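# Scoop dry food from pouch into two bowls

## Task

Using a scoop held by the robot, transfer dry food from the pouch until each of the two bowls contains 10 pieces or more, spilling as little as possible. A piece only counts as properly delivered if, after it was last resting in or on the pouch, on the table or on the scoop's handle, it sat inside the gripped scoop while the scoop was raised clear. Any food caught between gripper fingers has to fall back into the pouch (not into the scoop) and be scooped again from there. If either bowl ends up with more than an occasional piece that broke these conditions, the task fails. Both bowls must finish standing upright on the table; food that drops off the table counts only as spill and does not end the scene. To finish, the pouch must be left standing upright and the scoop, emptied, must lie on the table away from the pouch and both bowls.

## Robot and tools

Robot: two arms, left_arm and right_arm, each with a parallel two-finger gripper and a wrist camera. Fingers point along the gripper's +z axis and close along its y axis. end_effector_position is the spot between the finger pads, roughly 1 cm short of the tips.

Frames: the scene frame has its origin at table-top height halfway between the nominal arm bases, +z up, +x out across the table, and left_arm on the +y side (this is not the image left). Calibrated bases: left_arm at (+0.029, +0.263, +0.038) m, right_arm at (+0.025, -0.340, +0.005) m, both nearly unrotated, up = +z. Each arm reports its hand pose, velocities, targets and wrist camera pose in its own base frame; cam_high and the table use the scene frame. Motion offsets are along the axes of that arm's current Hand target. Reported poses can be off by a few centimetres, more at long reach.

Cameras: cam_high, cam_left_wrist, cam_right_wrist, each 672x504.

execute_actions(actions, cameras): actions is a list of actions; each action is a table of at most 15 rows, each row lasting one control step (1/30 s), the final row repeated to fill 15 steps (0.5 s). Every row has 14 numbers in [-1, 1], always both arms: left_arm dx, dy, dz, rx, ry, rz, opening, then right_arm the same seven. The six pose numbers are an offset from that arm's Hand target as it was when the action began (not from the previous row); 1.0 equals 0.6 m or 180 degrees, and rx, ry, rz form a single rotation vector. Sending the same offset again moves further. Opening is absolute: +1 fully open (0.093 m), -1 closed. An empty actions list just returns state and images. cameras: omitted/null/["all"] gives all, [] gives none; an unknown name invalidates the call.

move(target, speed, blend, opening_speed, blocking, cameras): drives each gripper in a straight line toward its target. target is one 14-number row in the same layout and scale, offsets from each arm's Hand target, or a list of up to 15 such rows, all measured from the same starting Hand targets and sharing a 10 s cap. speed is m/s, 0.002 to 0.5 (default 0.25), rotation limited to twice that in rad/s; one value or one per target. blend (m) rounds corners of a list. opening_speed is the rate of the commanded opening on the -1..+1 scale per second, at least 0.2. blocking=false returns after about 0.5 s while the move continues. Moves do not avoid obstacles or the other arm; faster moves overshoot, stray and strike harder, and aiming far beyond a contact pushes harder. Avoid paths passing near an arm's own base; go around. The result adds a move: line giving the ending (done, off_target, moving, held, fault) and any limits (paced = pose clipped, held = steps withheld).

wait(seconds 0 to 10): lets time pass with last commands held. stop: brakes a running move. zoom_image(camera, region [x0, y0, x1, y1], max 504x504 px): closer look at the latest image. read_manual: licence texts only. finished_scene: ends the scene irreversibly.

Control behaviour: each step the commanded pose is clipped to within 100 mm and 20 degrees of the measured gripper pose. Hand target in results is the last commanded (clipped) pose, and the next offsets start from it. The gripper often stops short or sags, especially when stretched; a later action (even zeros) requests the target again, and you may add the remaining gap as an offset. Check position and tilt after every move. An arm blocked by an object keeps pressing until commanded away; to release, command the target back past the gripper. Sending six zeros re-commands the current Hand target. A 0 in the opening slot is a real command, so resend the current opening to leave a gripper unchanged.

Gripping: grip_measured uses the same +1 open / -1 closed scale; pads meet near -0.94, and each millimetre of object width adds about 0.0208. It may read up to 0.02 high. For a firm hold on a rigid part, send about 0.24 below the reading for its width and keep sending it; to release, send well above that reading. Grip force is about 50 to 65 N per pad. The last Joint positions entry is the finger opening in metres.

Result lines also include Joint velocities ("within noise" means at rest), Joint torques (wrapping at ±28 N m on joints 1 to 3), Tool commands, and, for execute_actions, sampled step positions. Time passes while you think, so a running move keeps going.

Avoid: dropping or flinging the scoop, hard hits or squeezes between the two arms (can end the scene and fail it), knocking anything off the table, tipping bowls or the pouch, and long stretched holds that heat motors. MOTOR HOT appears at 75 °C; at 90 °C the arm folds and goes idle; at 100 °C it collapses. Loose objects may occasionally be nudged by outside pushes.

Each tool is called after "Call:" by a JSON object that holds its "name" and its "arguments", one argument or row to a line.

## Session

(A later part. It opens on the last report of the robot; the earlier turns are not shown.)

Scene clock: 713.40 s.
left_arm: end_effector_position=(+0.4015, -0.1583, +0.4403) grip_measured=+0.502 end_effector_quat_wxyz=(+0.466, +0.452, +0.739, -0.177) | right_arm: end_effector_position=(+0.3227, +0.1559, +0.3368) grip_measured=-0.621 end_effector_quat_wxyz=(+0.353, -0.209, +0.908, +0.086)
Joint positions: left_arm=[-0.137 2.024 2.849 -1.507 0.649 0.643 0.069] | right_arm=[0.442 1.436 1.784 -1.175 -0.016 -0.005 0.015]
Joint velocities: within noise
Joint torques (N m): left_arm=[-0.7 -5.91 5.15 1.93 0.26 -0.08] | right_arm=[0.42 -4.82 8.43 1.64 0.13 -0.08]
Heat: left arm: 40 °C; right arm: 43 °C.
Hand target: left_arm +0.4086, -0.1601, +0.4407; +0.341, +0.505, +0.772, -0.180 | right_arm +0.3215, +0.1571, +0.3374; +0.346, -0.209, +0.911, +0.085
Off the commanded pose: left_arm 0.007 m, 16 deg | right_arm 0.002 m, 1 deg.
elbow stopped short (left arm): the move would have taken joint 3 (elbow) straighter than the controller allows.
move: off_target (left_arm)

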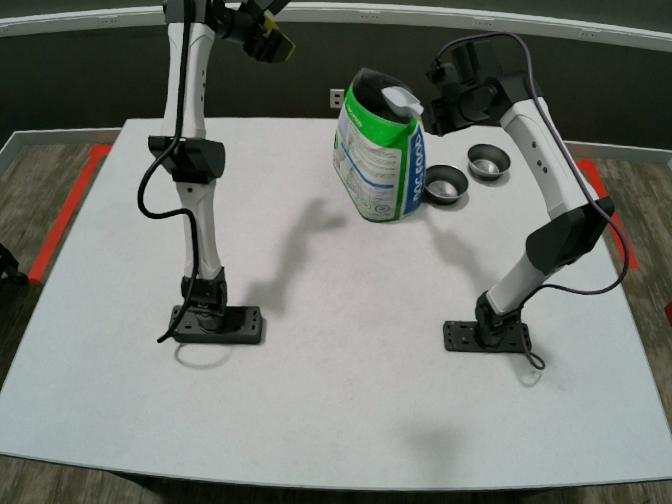

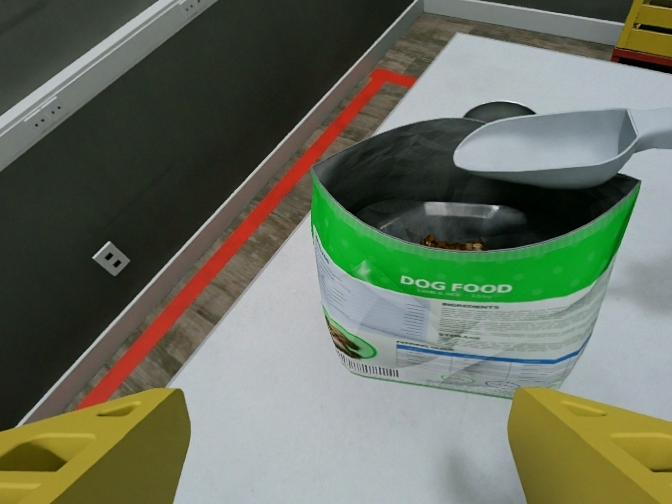

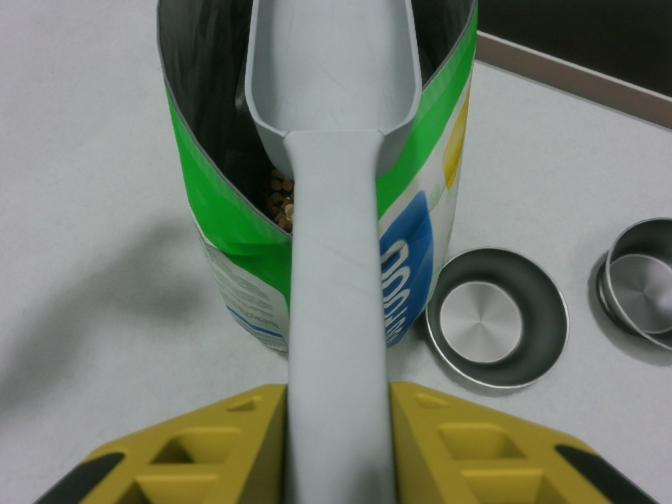

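Call:
{"name": "move", "arguments": {
  "target": [
    [0,0,0,0,0,0,0.5,0.045,-0.008,-0.182,0,-0.083,0,-0.95],
    [0,0,0,0,0,0,0.5,0.271,-0.437,-0.161,0.2793,-0.1046,0.2143,-0.95]
  ],
  "blend": 0.02,
  "cameras": ["cam_right_wrist"]
}}

Scene clock: 814.63 s.
left_arm: end_effector_position=(+0.4017, -0.1582, +0.4404) grip_measured=+0.502 end_effector_quat_wxyz=(+0.467, +0.452, +0.739, -0.177) | right_arm: end_effector_position=(+0.2681, -0.1549, +0.3000) grip_measured=-0.621 end_effector_quat_wxyz=(+0.488, +0.263, +0.817, -0.160)
Joint positions: left_arm=[-0.137 2.024 2.849 -1.506 0.649 0.642 0.069] | right_arm=[-0.428 0.93 1.054 -0.625 0.177 0.091 0.015]
Joint velocities: within noise
Joint torques (N m): left_arm=[-0.7 -5.94 5.18 1.91 0.24 -0.07] | right_arm=[-0.84 -1.46 5.89 2.58 0.23 -0.06]
Heat: left arm: 41 °C; right arm: 43 °C.
Hand target: left_arm +0.4086, -0.1601, +0.4407; +0.341, +0.505, +0.772, -0.180 | right_arm +0.2698, -0.1596, +0.2987; +0.491, +0.271, +0.811, -0.164
Off the commanded pose: left_arm 0.007 m, 16 deg | right_arm 0.005 m, 1 deg.
elbow stopped short (left arm): the move would have taken joint 3 (elbow) straighter than the controller allows.
move: off_target (left_arm)
Images, in order (width x height): cam_right_wrist 672x504.

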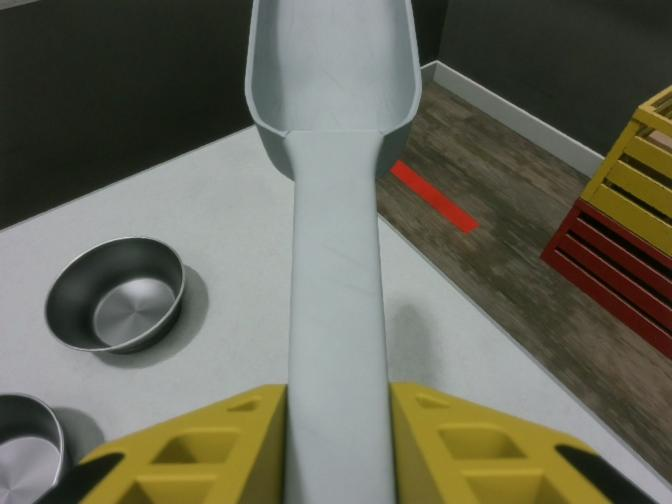

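Call:
{"name": "move", "arguments": {
  "target": [
    [0,0,0,0,0,0,0.5,0.319,-0.002,0.235,0,0,0,-0.95],
    [0,0,0,0,0,0,0.5,0.3785,-0.002,0.265,0,0,0,-0.95]
  ],
  "blend": 0.005,
  "speed": [0.2,0.04],
  "cameras": ["cam_right_wrist"]
}}

Scene clock: 824.10 s.
left_arm: end_effector_position=(+0.4017, -0.1583, +0.4405) grip_measured=+0.502 end_effector_quat_wxyz=(+0.467, +0.452, +0.739, -0.177) | right_arm: end_effector_position=(+0.3001, -0.1812, +0.0266) grip_measured=-0.621 end_effector_quat_wxyz=(+0.491, +0.272, +0.811, -0.163)
Joint positions: left_arm=[-0.137 2.024 2.849 -1.506 0.649 0.642 0.069] | right_arm=[-0.469 1.682 0.228 0.965 0.155 0.086 0.015]
Joint velocities: within noise
Joint torques (N m): left_arm=[-0.69 -5.91 5.16 1.9 0.24 -0.07] | right_arm=[-0.96 -4.71 2.91 2.54 0.08 -0.23]
Heat: left arm: 41 °C; right arm: 41 °C.
Hand target: left_arm +0.4086, -0.1601, +0.4407; +0.341, +0.505, +0.772, -0.180 | right_arm +0.2976, -0.1818, +0.0236; +0.491, +0.271, +0.811, -0.164
Off the commanded pose: left_arm 0.007 m, 16 deg | right_arm 0.004 m, 0 deg.
elbow stopped short (left arm): the move would have taken joint 3 (elbow) straighter than the controller allows.
move: off_target (left_arm)
Images, in order (width x height): cam_right_wrist 672x504.

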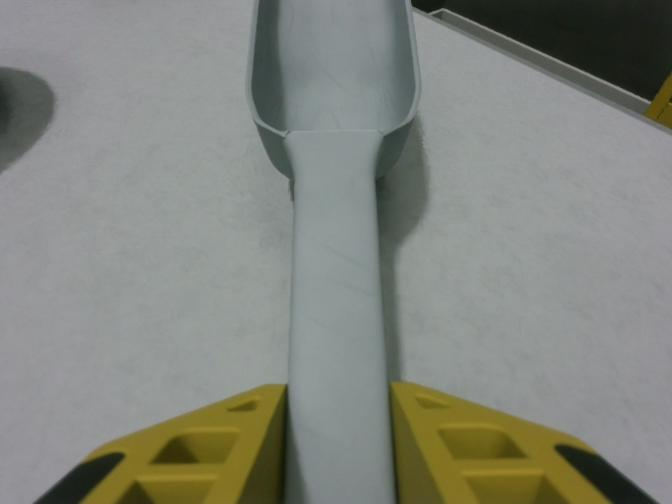

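Call:
{"name": "move", "arguments": {
  "target": [0,0,0,0,0,0,0.5,0.015,0,0.0076,0,0,0,-0.95],
  "speed": 0.04,
  "cameras": []
}}

Call:
{"name": "move", "arguments": {
  "target": [0,0,0,0,0,0,0.5,0,0,0,0,0,0,0.2],
  "opening_speed": 1.0,
  "cameras": ["cam_right_wrist"]
}}

Scene clock: 829.43 s.
left_arm: end_effector_position=(+0.4017, -0.1583, +0.4405) grip_measured=+0.502 end_effector_quat_wxyz=(+0.467, +0.452, +0.739, -0.177) | right_arm: end_effector_position=(+0.3001, -0.1813, +0.0161) grip_measured=-0.621 end_effector_quat_wxyz=(+0.491, +0.272, +0.811, -0.163)
Joint positions: left_arm=[-0.137 2.024 2.849 -1.506 0.649 0.642 0.069] | right_arm=[-0.469 1.766 0.221 1.055 0.155 0.085 0.015]
Joint velocities: within noise
Joint torques (N m): left_arm=[-0.73 -5.94 5.16 1.9 0.24 -0.07] | right_arm=[-0.94 -5.15 2.41 2.55 0.08 -0.23]
Heat: left arm: 41 °C; right arm: 40 °C.
Hand target: left_arm +0.4086, -0.1601, +0.4407; +0.340, +0.505, +0.772, -0.180 | right_arm +0.2974, -0.1818, +0.0135; +0.491, +0.271, +0.811, -0.164
Off the commanded pose: left_arm 0.007 m, 16 deg | right_arm 0.004 m, 0 deg.
elbow stopped short (left arm): the move would have taken joint 3 (elbow) straighter than the controller allows.
move: off_target (left_arm)
No camera images: "cameras" was empty.

Scene clock: 830.80 s.
left_arm: end_effector_position=(+0.4018, -0.1583, +0.4406) grip_measured=+0.502 end_effector_quat_wxyz=(+0.467, +0.452, +0.739, -0.177) | right_arm: end_effector_position=(+0.3014, -0.1819, +0.0188) grip_measured=+0.198 end_effector_quat_wxyz=(+0.496, +0.272, +0.808, -0.164)
Joint positions: left_arm=[-0.137 2.024 2.849 -1.505 0.649 0.642 0.069] | right_arm=[-0.469 1.766 0.221 1.068 0.155 0.085 0.055]
Joint velocities: within noise
Joint torques (N m): left_arm=[-0.72 -5.93 5.18 1.9 0.25 -0.08] | right_arm=[-0.95 -5.09 2.37 2.44 0.08 -0.23]
Heat: left arm: 41 °C; right arm: 40 °C.
Hand target: left_arm +0.4086, -0.1601, +0.4407; +0.341, +0.505, +0.772, -0.180 | right_arm +0.2974, -0.1818, +0.0135; +0.491, +0.271, +0.811, -0.164
Off the commanded pose: left_arm 0.007 m, 16 deg | right_arm 0.007 m, 1 deg.
elbow stopped short (left arm): the move would have taken joint 3 (elbow) straighter than the controller allows.
move: off_target (left_arm)
Images, in order (width x height): cam_right_wrist 672x504.

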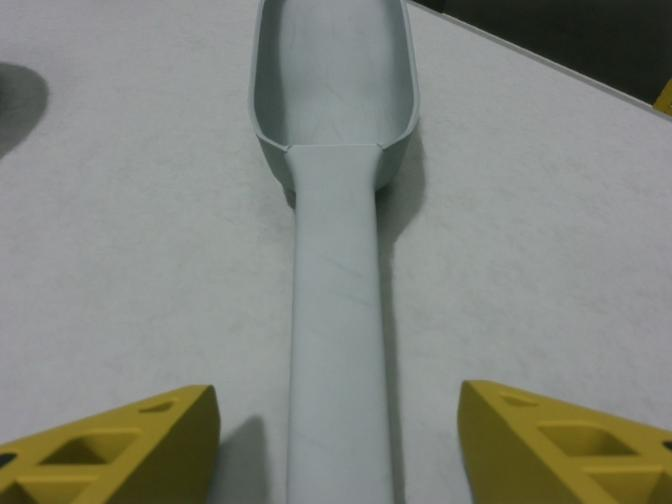

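Call:
{"name": "move", "arguments": {
  "target": [
    [0,0,0,0,0,0,0.5,-0.4057,0,-0.3655,0,0,0,0.2],
    [0,0,0,0,0,0,0.5,-0.408,0.502,-0.508,-0.1308,0.1785,-0.1241,0.2]
  ],
  "blend": 0.05
}}

Scene clock: 844.80 s.
left_arm: end_effector_position=(+0.4018, -0.1583, +0.4406) grip_measured=+0.502 end_effector_quat_wxyz=(+0.467, +0.452, +0.739, -0.177) | right_arm: end_effector_position=(+0.3524, +0.1494, +0.3717) grip_measured=+0.198 end_effector_quat_wxyz=(+0.335, +0.037, +0.941, +0.027)
Joint positions: left_arm=[-0.137 2.024 2.849 -1.505 0.649 0.642 0.069] | right_arm=[0.534 1.791 2.409 -1.566 0.305 0.514 0.055]
Joint velocities: within noise
Joint torques (N m): left_arm=[-0.72 -5.91 5.18 1.9 0.25 -0.07] | right_arm=[0.1 -7.08 6.98 1.59 0.21 -0.24]
Heat: left arm: 41 °C; right arm: 38 °C.
Hand target: left_arm +0.4086, -0.1601, +0.4407; +0.341, +0.505, +0.772, -0.180 | right_arm +0.3533, +0.1529, +0.3719; +0.254, +0.042, +0.966, -0.008
Off the commanded pose: left_arm 0.007 m, 16 deg | right_arm 0.004 m, 11 deg.
elbow stopped short (left arm): the move would have taken joint 3 (elbow) straighter than the controller allows.
joint sent to its limit (right arm) — joint 4 (wrist pitch), lower limit. The joint targets are off in orientation, not in position.
move: off_target (left_arm, right_arm)

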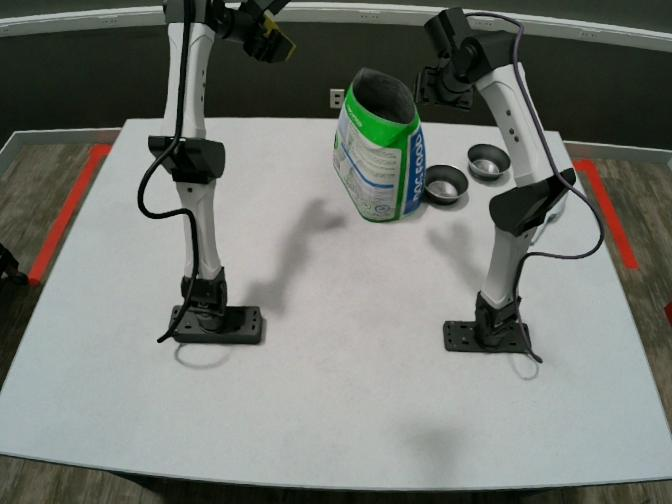

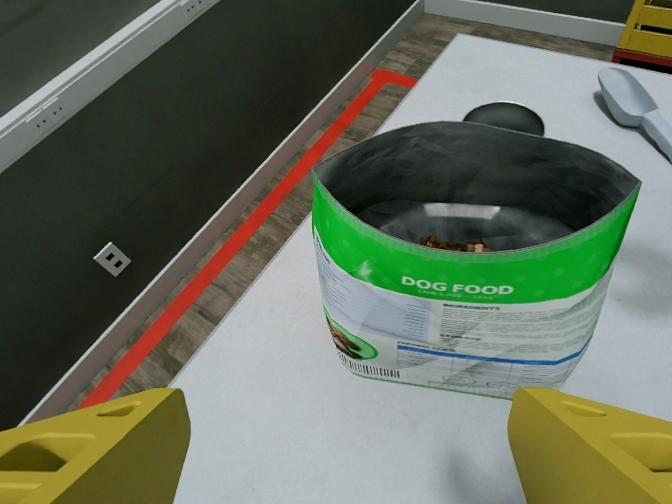

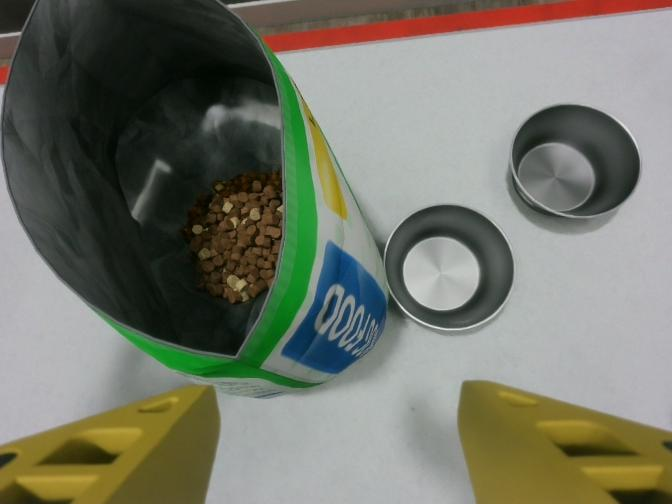

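Call:
{"name": "move", "arguments": {
  "target": [0,0,0,0,0,0,0.5,0.003,0.066,0.096,0.025,0,0.043,0.2],
  "speed": 0.15,
  "cameras": ["cam_left_wrist","cam_right_wrist"]
}}

Scene clock: 868.93 s.
left_arm: end_effector_position=(+0.4018, -0.1583, +0.4406) grip_measured=+0.502 end_effector_quat_wxyz=(+0.467, +0.452, +0.739, -0.177) | right_arm: end_effector_position=(+0.3814, +0.1871, +0.3210) grip_measured=+0.198 end_effector_quat_wxyz=(+0.299, +0.105, +0.948, +0.005)
Joint positions: left_arm=[-0.137 2.024 2.849 -1.505 0.649 0.642 0.069] | right_arm=[0.602 1.973 2.462 -1.569 0.375 0.727 0.055]
Joint velocities: within noise
Joint torques (N m): left_arm=[-0.72 -5.9 5.18 1.9 0.25 -0.08] | right_arm=[0.4 -9.29 7.49 1.37 0.41 -0.09]
Heat: left arm: 41 °C; right arm: 37 °C.
Hand target: left_arm +0.4086, -0.1601, +0.4407; +0.340, +0.505, +0.772, -0.180 | right_arm +0.3834, +0.1904, +0.3211; +0.252, +0.117, +0.960, -0.029
Off the commanded pose: left_arm 0.007 m, 16 deg | right_arm 0.004 m, 7 deg.
elbow stopped short (left arm): the move would have taken joint 3 (elbow) straighter than the controller allows.
joint sent to its limit (right arm) — joint 4 (wrist pitch), lower limit. The joint targets are off in orientation, not in position.
move: off_target (left_arm, right_arm)
Images, in order (width x height): cam_left_wrist 672x504, cam_right_wrist 672x504.

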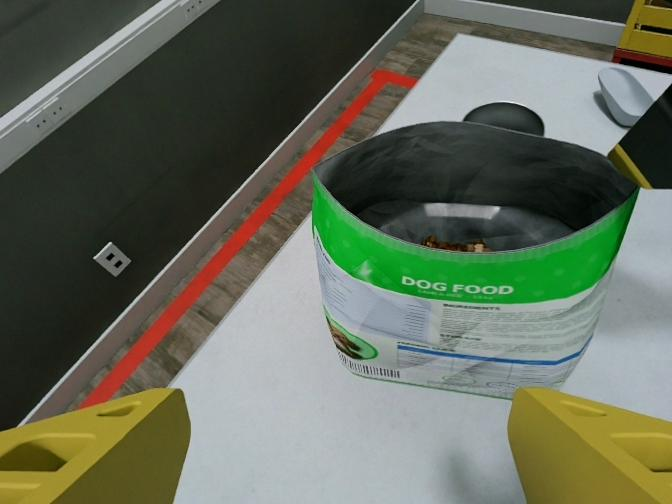

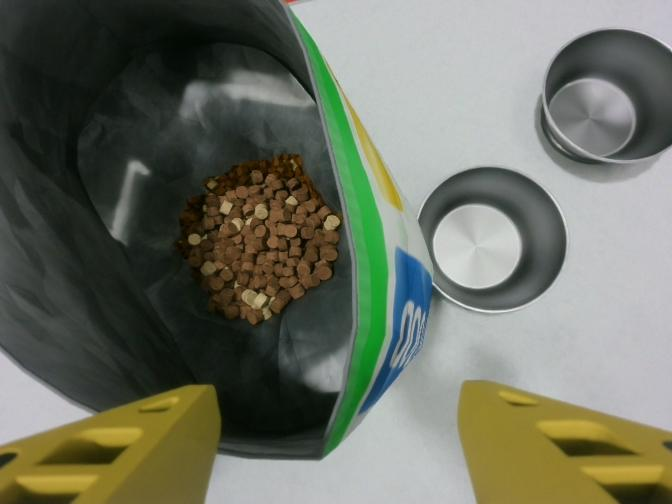

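Call:
{"name": "move", "arguments": {
  "target": [0,0,0,0,0,0,0.5,0,-0.009,0.122,0,0,0,0.2],
  "speed": 0.1,
  "cameras": ["cam_left_wrist","cam_right_wrist"]
}}

Scene clock: 880.30 s.
left_arm: end_effector_position=(+0.4019, -0.1583, +0.4407) grip_measured=+0.502 end_effector_quat_wxyz=(+0.467, +0.452, +0.739, -0.177) | right_arm: end_effector_position=(+0.4114, +0.1753, +0.2686) grip_measured=+0.198 end_effector_quat_wxyz=(+0.261, +0.120, +0.958, -0.025)
Joint positions: left_arm=[-0.137 2.024 2.849 -1.504 0.649 0.642 0.069] | right_arm=[0.533 2.03 2.34 -1.477 0.353 0.71 0.055]
Joint velocities: within noise
Joint torques (N m): left_arm=[-0.72 -5.89 5.16 1.89 0.25 -0.07] | right_arm=[-0.79 -10.25 4.83 1.44 0.26 -0.26]
Heat: left arm: 41 °C; right arm: 38 °C.
Hand target: left_arm +0.4086, -0.1601, +0.4407; +0.341, +0.505, +0.772, -0.180 | right_arm +0.4171, +0.1767, +0.2574; +0.252, +0.117, +0.960, -0.029
Off the commanded pose: left_arm 0.007 m, 16 deg | right_arm 0.013 m, 1 deg.
elbow stopped short (left arm): the move would have taken joint 3 (elbow) straighter than the controller allows.
move: off_target (left_arm, right_arm)
Images, in order (width x height): cam_left_wrist 672x504, cam_right_wrist 672x504.

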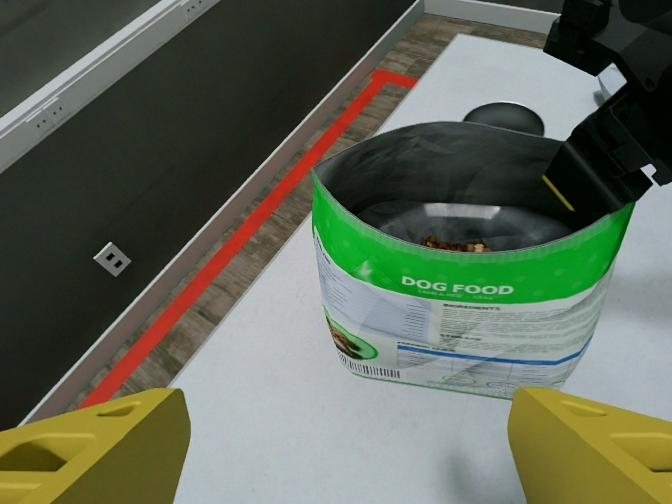

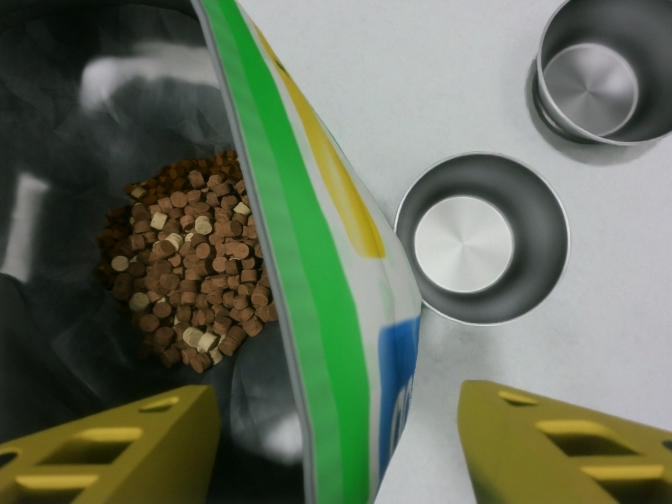

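Call:
{"name": "move", "arguments": {
  "target": [0,0,0,0,0,0,0.5,0,0.007,0.028,0,0,0,0.2],
  "speed": 0.1,
  "cameras": ["cam_right_wrist"]
}}

Call:
{"name": "move", "arguments": {
  "target": [0,0,0,0,0,0,0.5,0,0,0,0,0,0,-1],
  "opening_speed": 1.0,
  "cameras": ["cam_left_wrist","cam_right_wrist"]
}}

Scene clock: 887.73 s.
left_arm: end_effector_position=(+0.4019, -0.1583, +0.4407) grip_measured=+0.502 end_effector_quat_wxyz=(+0.467, +0.452, +0.739, -0.177) | right_arm: end_effector_position=(+0.4221, +0.1771, +0.2599) grip_measured=+0.198 end_effector_quat_wxyz=(+0.268, +0.124, +0.955, -0.020)
Joint positions: left_arm=[-0.137 2.024 2.849 -1.504 0.649 0.642 0.069] | right_arm=[0.524 2.03 2.292 -1.407 0.352 0.706 0.055]
Joint velocities: within noise
Joint torques (N m): left_arm=[-0.72 -5.91 5.16 1.89 0.24 -0.07] | right_arm=[-0.58 -9.96 4.26 1.42 0.24 -0.26]
Heat: left arm: 41 °C; right arm: 38 °C.
Hand target: left_arm +0.4086, -0.1601, +0.4407; +0.341, +0.505, +0.772, -0.180 | right_arm +0.4262, +0.1789, +0.2428; +0.252, +0.118, +0.960, -0.029
Off the commanded pose: left_arm 0.007 m, 16 deg | right_arm 0.018 m, 2 deg.
elbow stopped short (left arm): the move would have taken joint 3 (elbow) straighter than the controller allows.
move: off_target (left_arm, right_arm)
Images, in order (width x height): cam_right_wrist 672x504.

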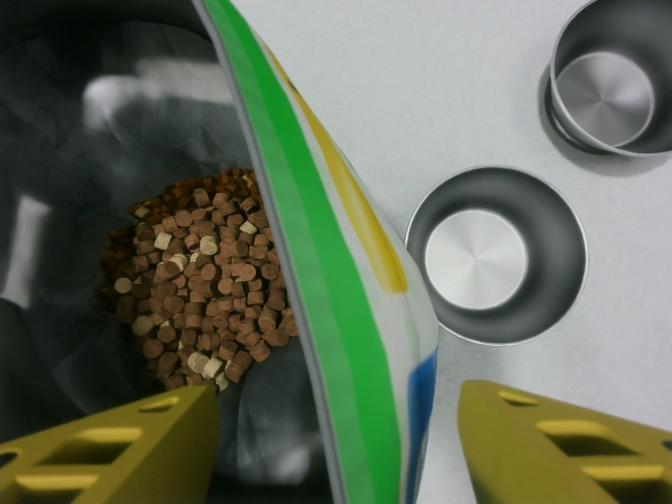

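Scene clock: 889.17 s.
left_arm: end_effector_position=(+0.4019, -0.1583, +0.4407) grip_measured=+0.502 end_effector_quat_wxyz=(+0.467, +0.452, +0.739, -0.177) | right_arm: end_effector_position=(+0.4231, +0.1781, +0.2577) grip_measured=-0.980 end_effector_quat_wxyz=(+0.267, +0.121, +0.956, -0.020)
Joint positions: left_arm=[-0.137 2.024 2.849 -1.504 0.649 0.642 0.069] | right_arm=[0.524 2.034 2.287 -1.401 0.349 0.701 0]
Joint velocities: within noise
Joint torques (N m): left_arm=[-0.69 -5.94 5.16 1.89 0.25 -0.07] | right_arm=[-0.7 -10.25 4.71 1.38 0.26 -0.24]
Heat: left arm: 41 °C; right arm: 37 °C.
Hand target: left_arm +0.4086, -0.1601, +0.4407; +0.340, +0.505, +0.772, -0.180 | right_arm +0.4262, +0.1789, +0.2427; +0.252, +0.117, +0.960, -0.029
Off the commanded pose: left_arm 0.007 m, 16 deg | right_arm 0.015 m, 2 deg.
elbow stopped short (left arm): the move would have taken joint 3 (elbow) straighter than the controller allows.
move: off_target (left_arm, right_arm)
Images, in order (width x height): cam_left_wrist 672x504, cam_right_wrist 672x504.

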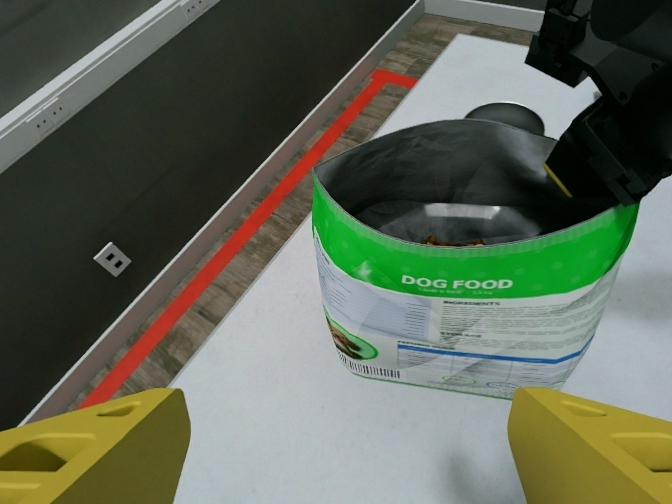

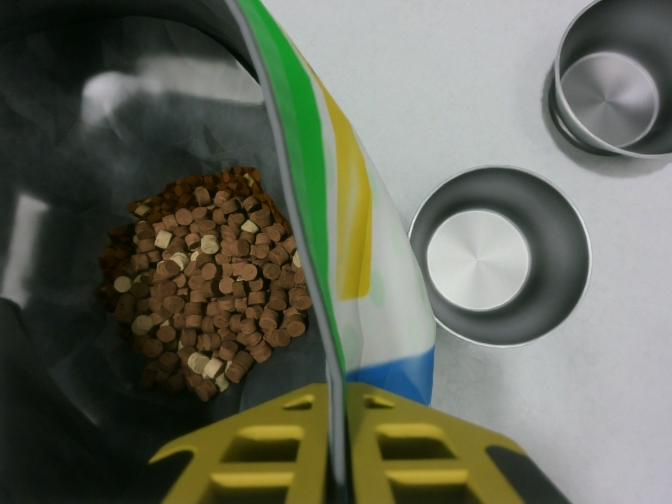

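Call:
{"name": "move", "arguments": {
  "target": [
    [0,0,0,0,0,0,0.5,-0.021,0,-0.036,0,0,0,-1],
    [0,0,0,0,0,0,0.5,0.0895,-0.109,-0.100,0,0,0,-1]
  ],
  "speed": 0.06
}}

Scene clock: 898.77 s.
left_arm: end_effector_position=(+0.4019, -0.1583, +0.4407) grip_measured=+0.502 end_effector_quat_wxyz=(+0.467, +0.452, +0.739, -0.177) | right_arm: end_effector_position=(+0.3757, +0.1541, +0.2575) grip_measured=-0.980 end_effector_quat_wxyz=(+0.278, +0.125, +0.952, -0.005)
Joint positions: left_arm=[-0.137 2.024 2.849 -1.504 0.649 0.642 0.069] | right_arm=[0.529 1.741 1.877 -1.249 0.342 0.71 0]
Joint velocities: within noise
Joint torques (N m): left_arm=[-0.7 -5.93 5.16 1.89 0.24 -0.07] | right_arm=[0.38 -17.74 4.83 0.02 0.39 -0.16]
Heat: left arm: 42 °C; right arm: 37 °C.
Hand target: left_arm +0.4086, -0.1601, +0.4407; +0.340, +0.505, +0.772, -0.180 | right_arm +0.3364, +0.1336, +0.2683; +0.252, +0.117, +0.960, -0.029
Off the commanded pose: left_arm 0.007 m, 16 deg | right_arm 0.046 m, 4 deg.
elbow stopped short (left arm): the move would have taken joint 3 (elbow) straighter than the controller allows.
move: off_target (left_arm, right_arm)

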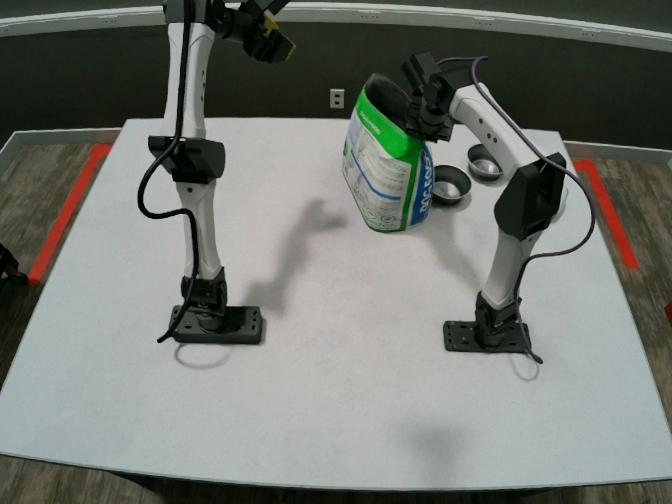

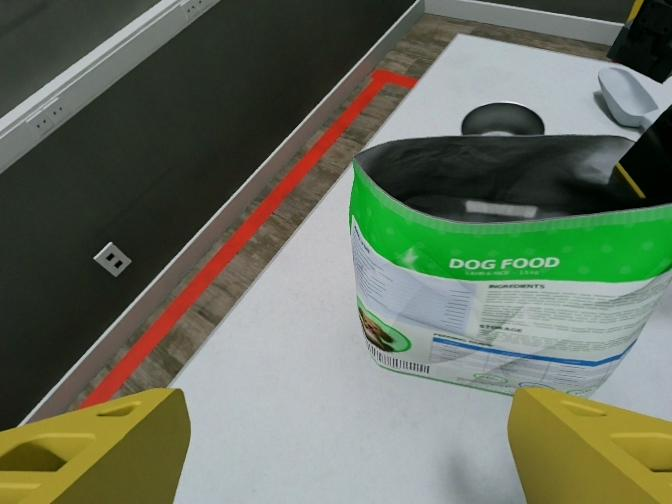

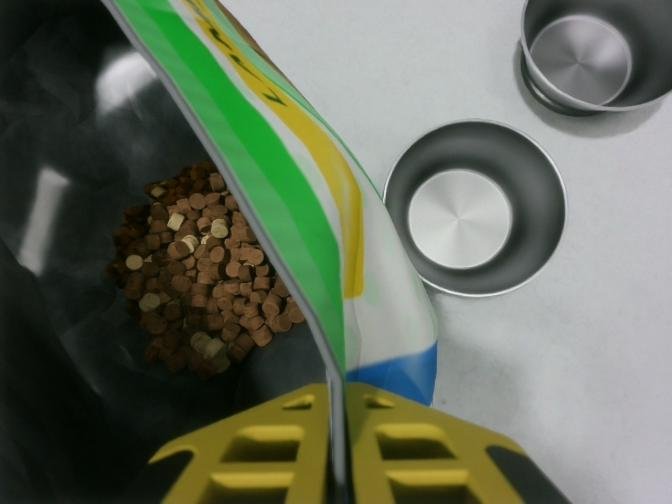

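Call:
{"name": "move", "arguments": {
  "target": [0,0,0,0,0,0,0.5,0.061,-0.061,-0.0355,0,0,0,-1],
  "speed": 0.06
}}

Scene clock: 907.40 s.
left_arm: end_effector_position=(+0.4019, -0.1583, +0.4407) grip_measured=+0.502 end_effector_quat_wxyz=(+0.467, +0.452, +0.739, -0.177) | right_arm: end_effector_position=(+0.3206, +0.1286, +0.2580) grip_measured=-0.980 end_effector_quat_wxyz=(+0.268, +0.120, +0.956, -0.009)
Joint positions: left_arm=[-0.137 2.024 2.849 -1.504 0.649 0.642 0.069] | right_arm=[0.545 1.528 1.662 -1.273 0.34 0.718 0]
Joint velocities: within noise
Joint torques (N m): left_arm=[-0.72 -5.91 5.16 1.89 0.24 -0.07] | right_arm=[0.36 -15.02 5.42 0.13 0.47 -0.09]
Heat: left arm: 42 °C; right arm: 38 °C.
Hand target: left_arm +0.4086, -0.1601, +0.4407; +0.340, +0.505, +0.772, -0.180 | right_arm +0.2866, +0.1083, +0.2687; +0.252, +0.117, +0.960, -0.029
Off the commanded pose: left_arm 0.007 m, 16 deg | right_arm 0.041 m, 3 deg.
elbow stopped short (left arm): the move would have taken joint 3 (elbow) straighter than the controller allows.
move: off_target (left_arm, right_arm)

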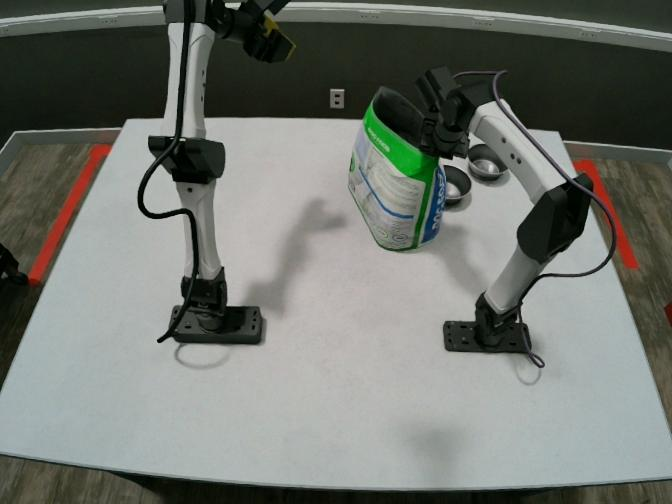

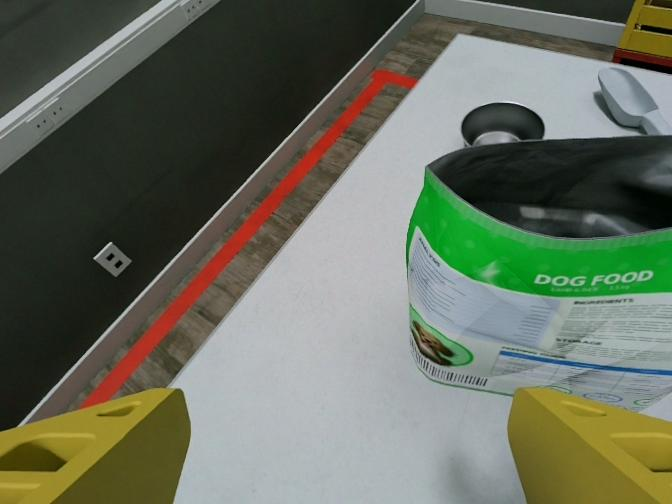

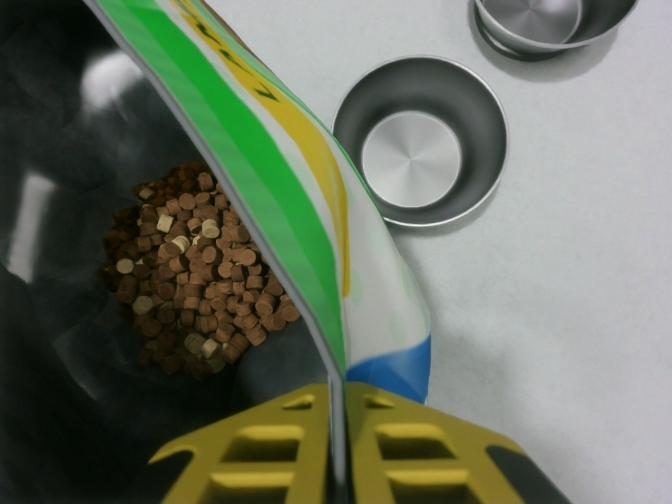

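Call:
{"name": "move", "arguments": {
  "target": [0,0,0,0,0,0,0.5,-0.0233,0.0465,0.0533,0,0,0,-1],
  "speed": 0.08
}}

Scene clock: 938.03 s.
left_arm: end_effector_position=(+0.4019, -0.1583, +0.4407) grip_measured=+0.502 end_effector_quat_wxyz=(+0.468, +0.452, +0.739, -0.177) | right_arm: end_effector_position=(+0.3261, +0.1321, +0.2559) grip_measured=-0.980 end_effector_quat_wxyz=(+0.272, +0.120, +0.955, -0.008)
Joint positions: left_arm=[-0.137 2.024 2.849 -1.504 0.649 0.642 0.069] | right_arm=[0.547 1.542 1.662 -1.252 0.345 0.721 0]
Joint velocities: within noise
Joint torques (N m): left_arm=[-0.69 -5.93 5.16 1.89 0.24 -0.08] | right_arm=[0.27 -5.91 6.8 0.88 0.44 -0.1]
Heat: left arm: 42 °C; right arm: 42 °C.
Hand target: left_arm +0.4086, -0.1601, +0.4407; +0.341, +0.505, +0.772, -0.180 | right_arm +0.3203, +0.1287, +0.2479; +0.252, +0.118, +0.960, -0.029
Off the commanded pose: left_arm 0.007 m, 16 deg | right_arm 0.010 m, 3 deg.
elbow stopped short (left arm): the move would have taken joint 3 (elbow) straighter than the controller allows.
move: off_target (left_arm, right_arm)

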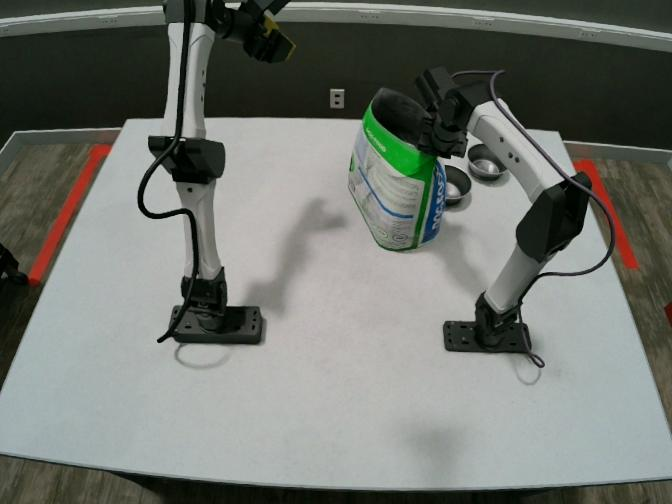

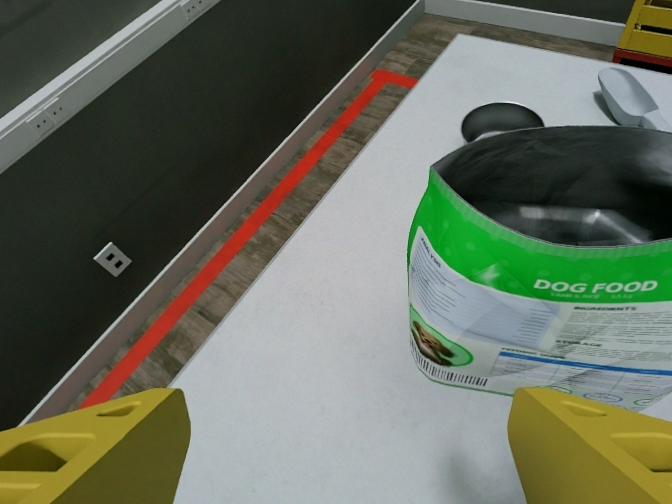

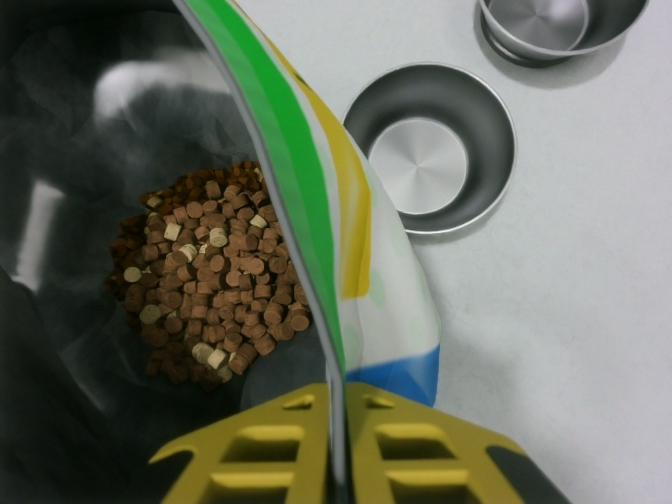

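Call:
{"name": "move", "arguments": {
  "target": [
    [0,0,0,0,0,0,0.5,0,0,0,0,0,0,0.1],
    [0,0,0,0,0,0,0.5,0.02,0,-0.2,0,0,0,0.1]
  ],
  "speed": 0.12,
  "opening_speed": 1
}}

Scene clock: 945.60 s.
left_arm: end_effector_position=(+0.4019, -0.1583, +0.4407) grip_measured=+0.502 end_effector_quat_wxyz=(+0.468, +0.452, +0.739, -0.177) | right_arm: end_effector_position=(+0.2562, +0.1467, +0.3378) grip_measured=+0.098 end_effector_quat_wxyz=(+0.306, +0.095, +0.947, +0.024)
Joint positions: left_arm=[-0.137 2.024 2.849 -1.504 0.649 0.642 0.069] | right_arm=[0.756 1.464 1.933 -1.566 0.422 0.853 0.05]
Joint velocities: within noise
Joint torques (N m): left_arm=[-0.72 -5.93 5.15 1.89 0.24 -0.08] | right_arm=[0.51 -6.49 6.98 1.3 0.46 -0.09]
Heat: left arm: 42 °C; right arm: 39 °C.
Hand target: left_arm +0.4086, -0.1601, +0.4407; +0.341, +0.505, +0.772, -0.180 | right_arm +0.2529, +0.1450, +0.3464; +0.252, +0.117, +0.960, -0.029
Off the commanded pose: left_arm 0.007 m, 16 deg | right_arm 0.010 m, 9 deg.
elbow stopped short (left arm): the move would have taken joint 3 (elbow) straighter than the controller allows.
joint sent to its limit (right arm) — joint 4 (wrist pitch), lower limit. The joint targets are off in orientation, not in position.
move: off_target (left_arm, right_arm)

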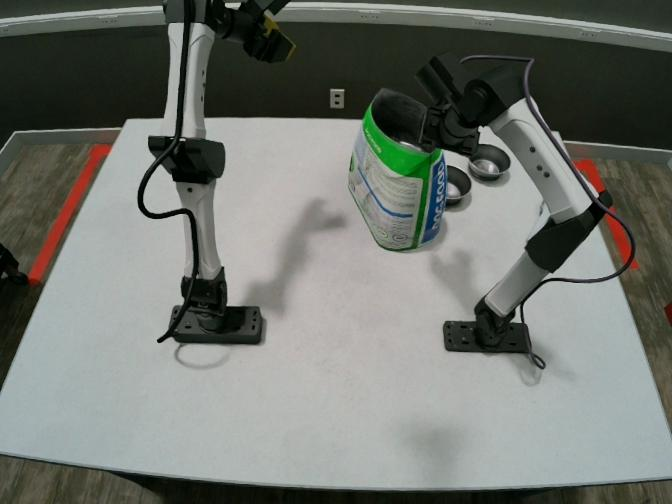

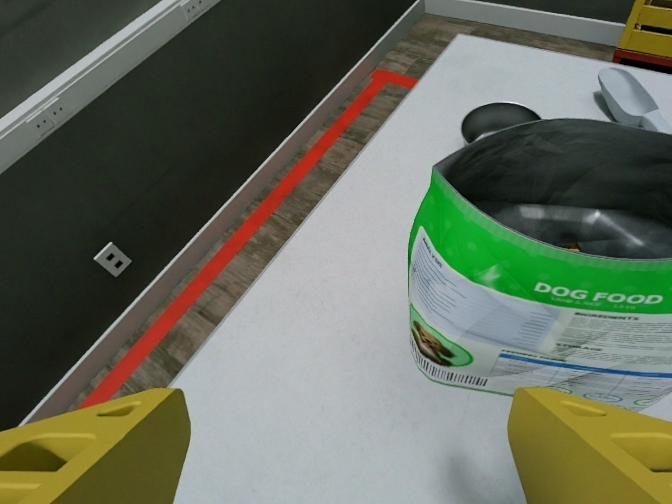

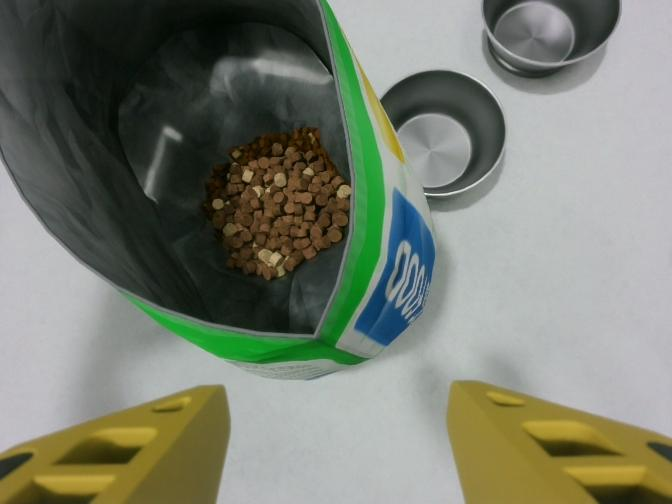

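Call:
{"name": "move", "arguments": {
  "target": [
    [0,0,0,0,0,0,0.5,-0.0132,-0.1123,-0.0282,0,0,0,0.25],
    [0,0,0,0,0,0,0.5,-0.0503,-0.4538,0.0607,0.0781,-0.0823,0.1017,0.25],
    [0,0,0,0,0,0,0.5,0.1095,-0.4703,0.4110,0.0940,-0.1809,0.0892,0.25]
  ],
  "speed": 0.25,
  "blend": 0.03
}}

Scene clock: 1000.57 s.
left_arm: end_effector_position=(+0.4019, -0.1583, +0.4407) grip_measured=+0.502 end_effector_quat_wxyz=(+0.468, +0.452, +0.739, -0.177) | right_arm: end_effector_position=(+0.2501, -0.1417, +0.1047) grip_measured=+0.248 end_effector_quat_wxyz=(+0.497, +0.270, +0.809, -0.160)
Joint positions: left_arm=[-0.137 2.024 2.849 -1.504 0.649 0.642 0.069] | right_arm=[-0.389 0.812 0.211 0.115 0.217 0.124 0.057]
Joint velocities: within noise
Joint torques (N m): left_arm=[-0.72 -5.93 5.16 1.89 0.25 -0.08] | right_arm=[-0.96 -0.42 5.71 2.42 0.17 -0.23]
Heat: left arm: 42 °C; right arm: 36 °C.
Hand target: left_arm +0.4086, -0.1601, +0.4407; +0.341, +0.505, +0.772, -0.180 | right_arm +0.2474, -0.1433, +0.0982; +0.491, +0.271, +0.811, -0.164
Off the commanded pose: left_arm 0.007 m, 16 deg | right_arm 0.007 m, 1 deg.
elbow stopped short (left arm): the move would have taken joint 3 (elbow) straighter than the controller allows.
move: off_target (left_arm)

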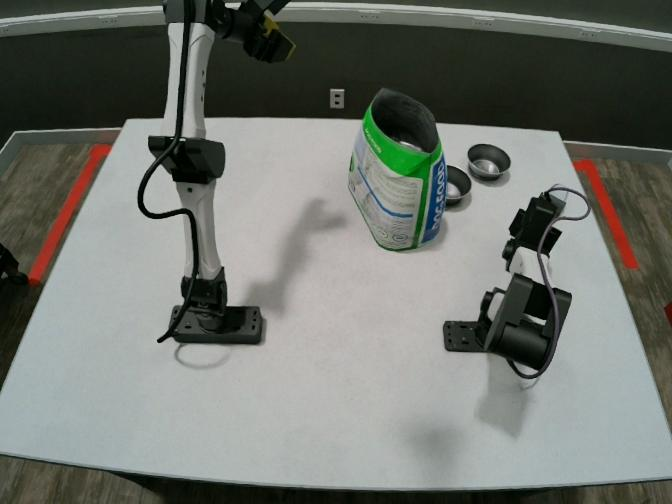

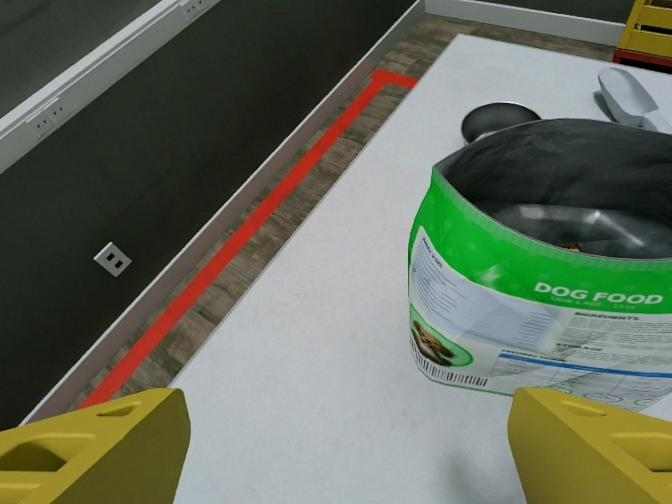

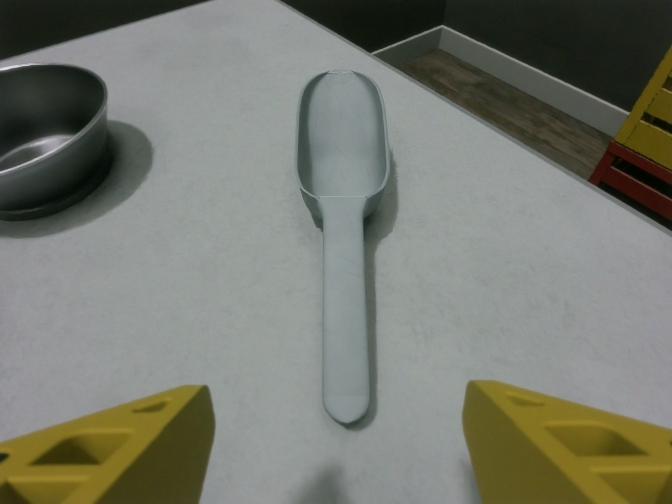

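Call:
{"name": "move", "arguments": {
  "target": [
    [0,0,0,0,0,0,0.5,0.0715,-0.004,0.163,0,0,0,0.25],
    [0,0,0,0,0,0,0.5,0.0715,-0.004,0.163,0,0,0,-0.95]
  ],
  "speed": 0.1,
  "opening_speed": 1
}}

Scene clock: 1010.87 s.
left_arm: end_effector_position=(+0.4019, -0.1583, +0.4407) grip_measured=+0.502 end_effector_quat_wxyz=(+0.468, +0.452, +0.739, -0.177) | right_arm: end_effector_position=(+0.2943, -0.1807, +0.0127) grip_measured=-0.610 end_effector_quat_wxyz=(+0.485, +0.272, +0.815, -0.162)
Joint positions: left_arm=[-0.137 2.024 2.849 -1.504 0.649 0.642 0.069] | right_arm=[-0.481 1.762 0.205 1.054 0.143 0.079 0.016]
Joint velocities: within noise
Joint torques (N m): left_arm=[-0.72 -5.93 5.18 1.89 0.25 -0.07] | right_arm=[-0.96 -4.86 4.92 2.42 0.08 -0.22]
Heat: left arm: 42 °C; right arm: 35 °C.
Hand target: left_arm +0.4086, -0.1601, +0.4407; +0.340, +0.505, +0.772, -0.180 | right_arm +0.2994, -0.1853, +0.0149; +0.491, +0.271, +0.811, -0.164
Off the commanded pose: left_arm 0.007 m, 16 deg | right_arm 0.007 m, 1 deg.
elbow stopped short (left arm): the move would have taken joint 3 (elbow) straighter than the controller allows.
move: off_target (left_arm)

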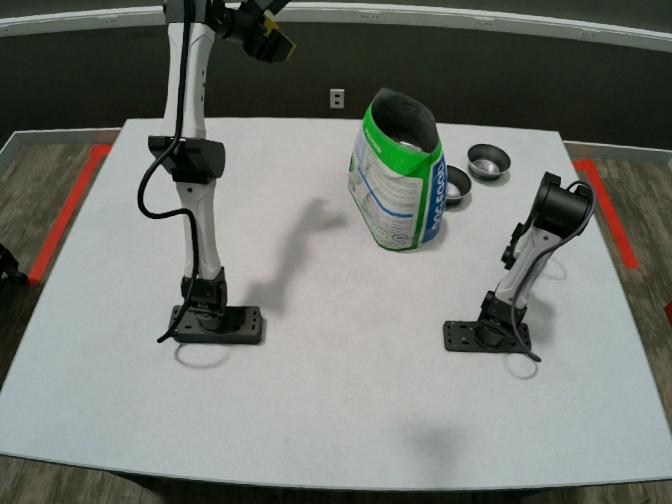

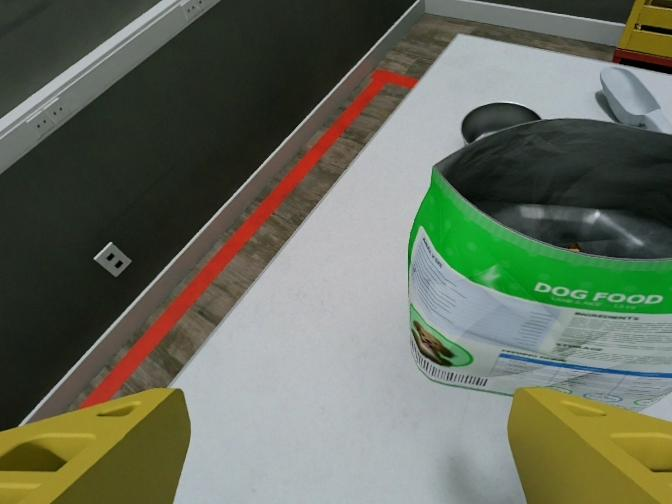

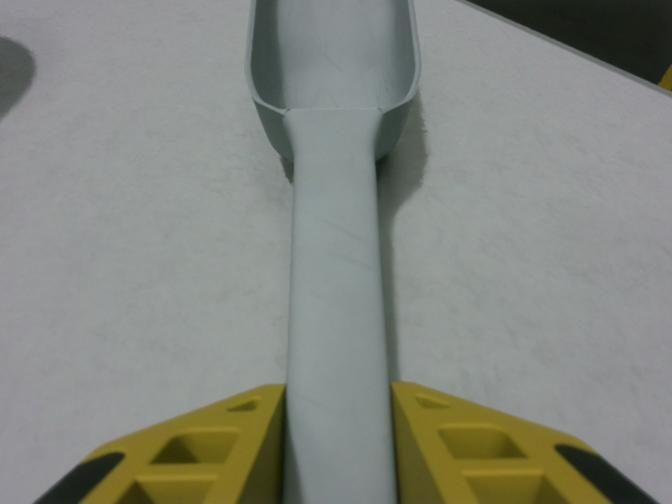

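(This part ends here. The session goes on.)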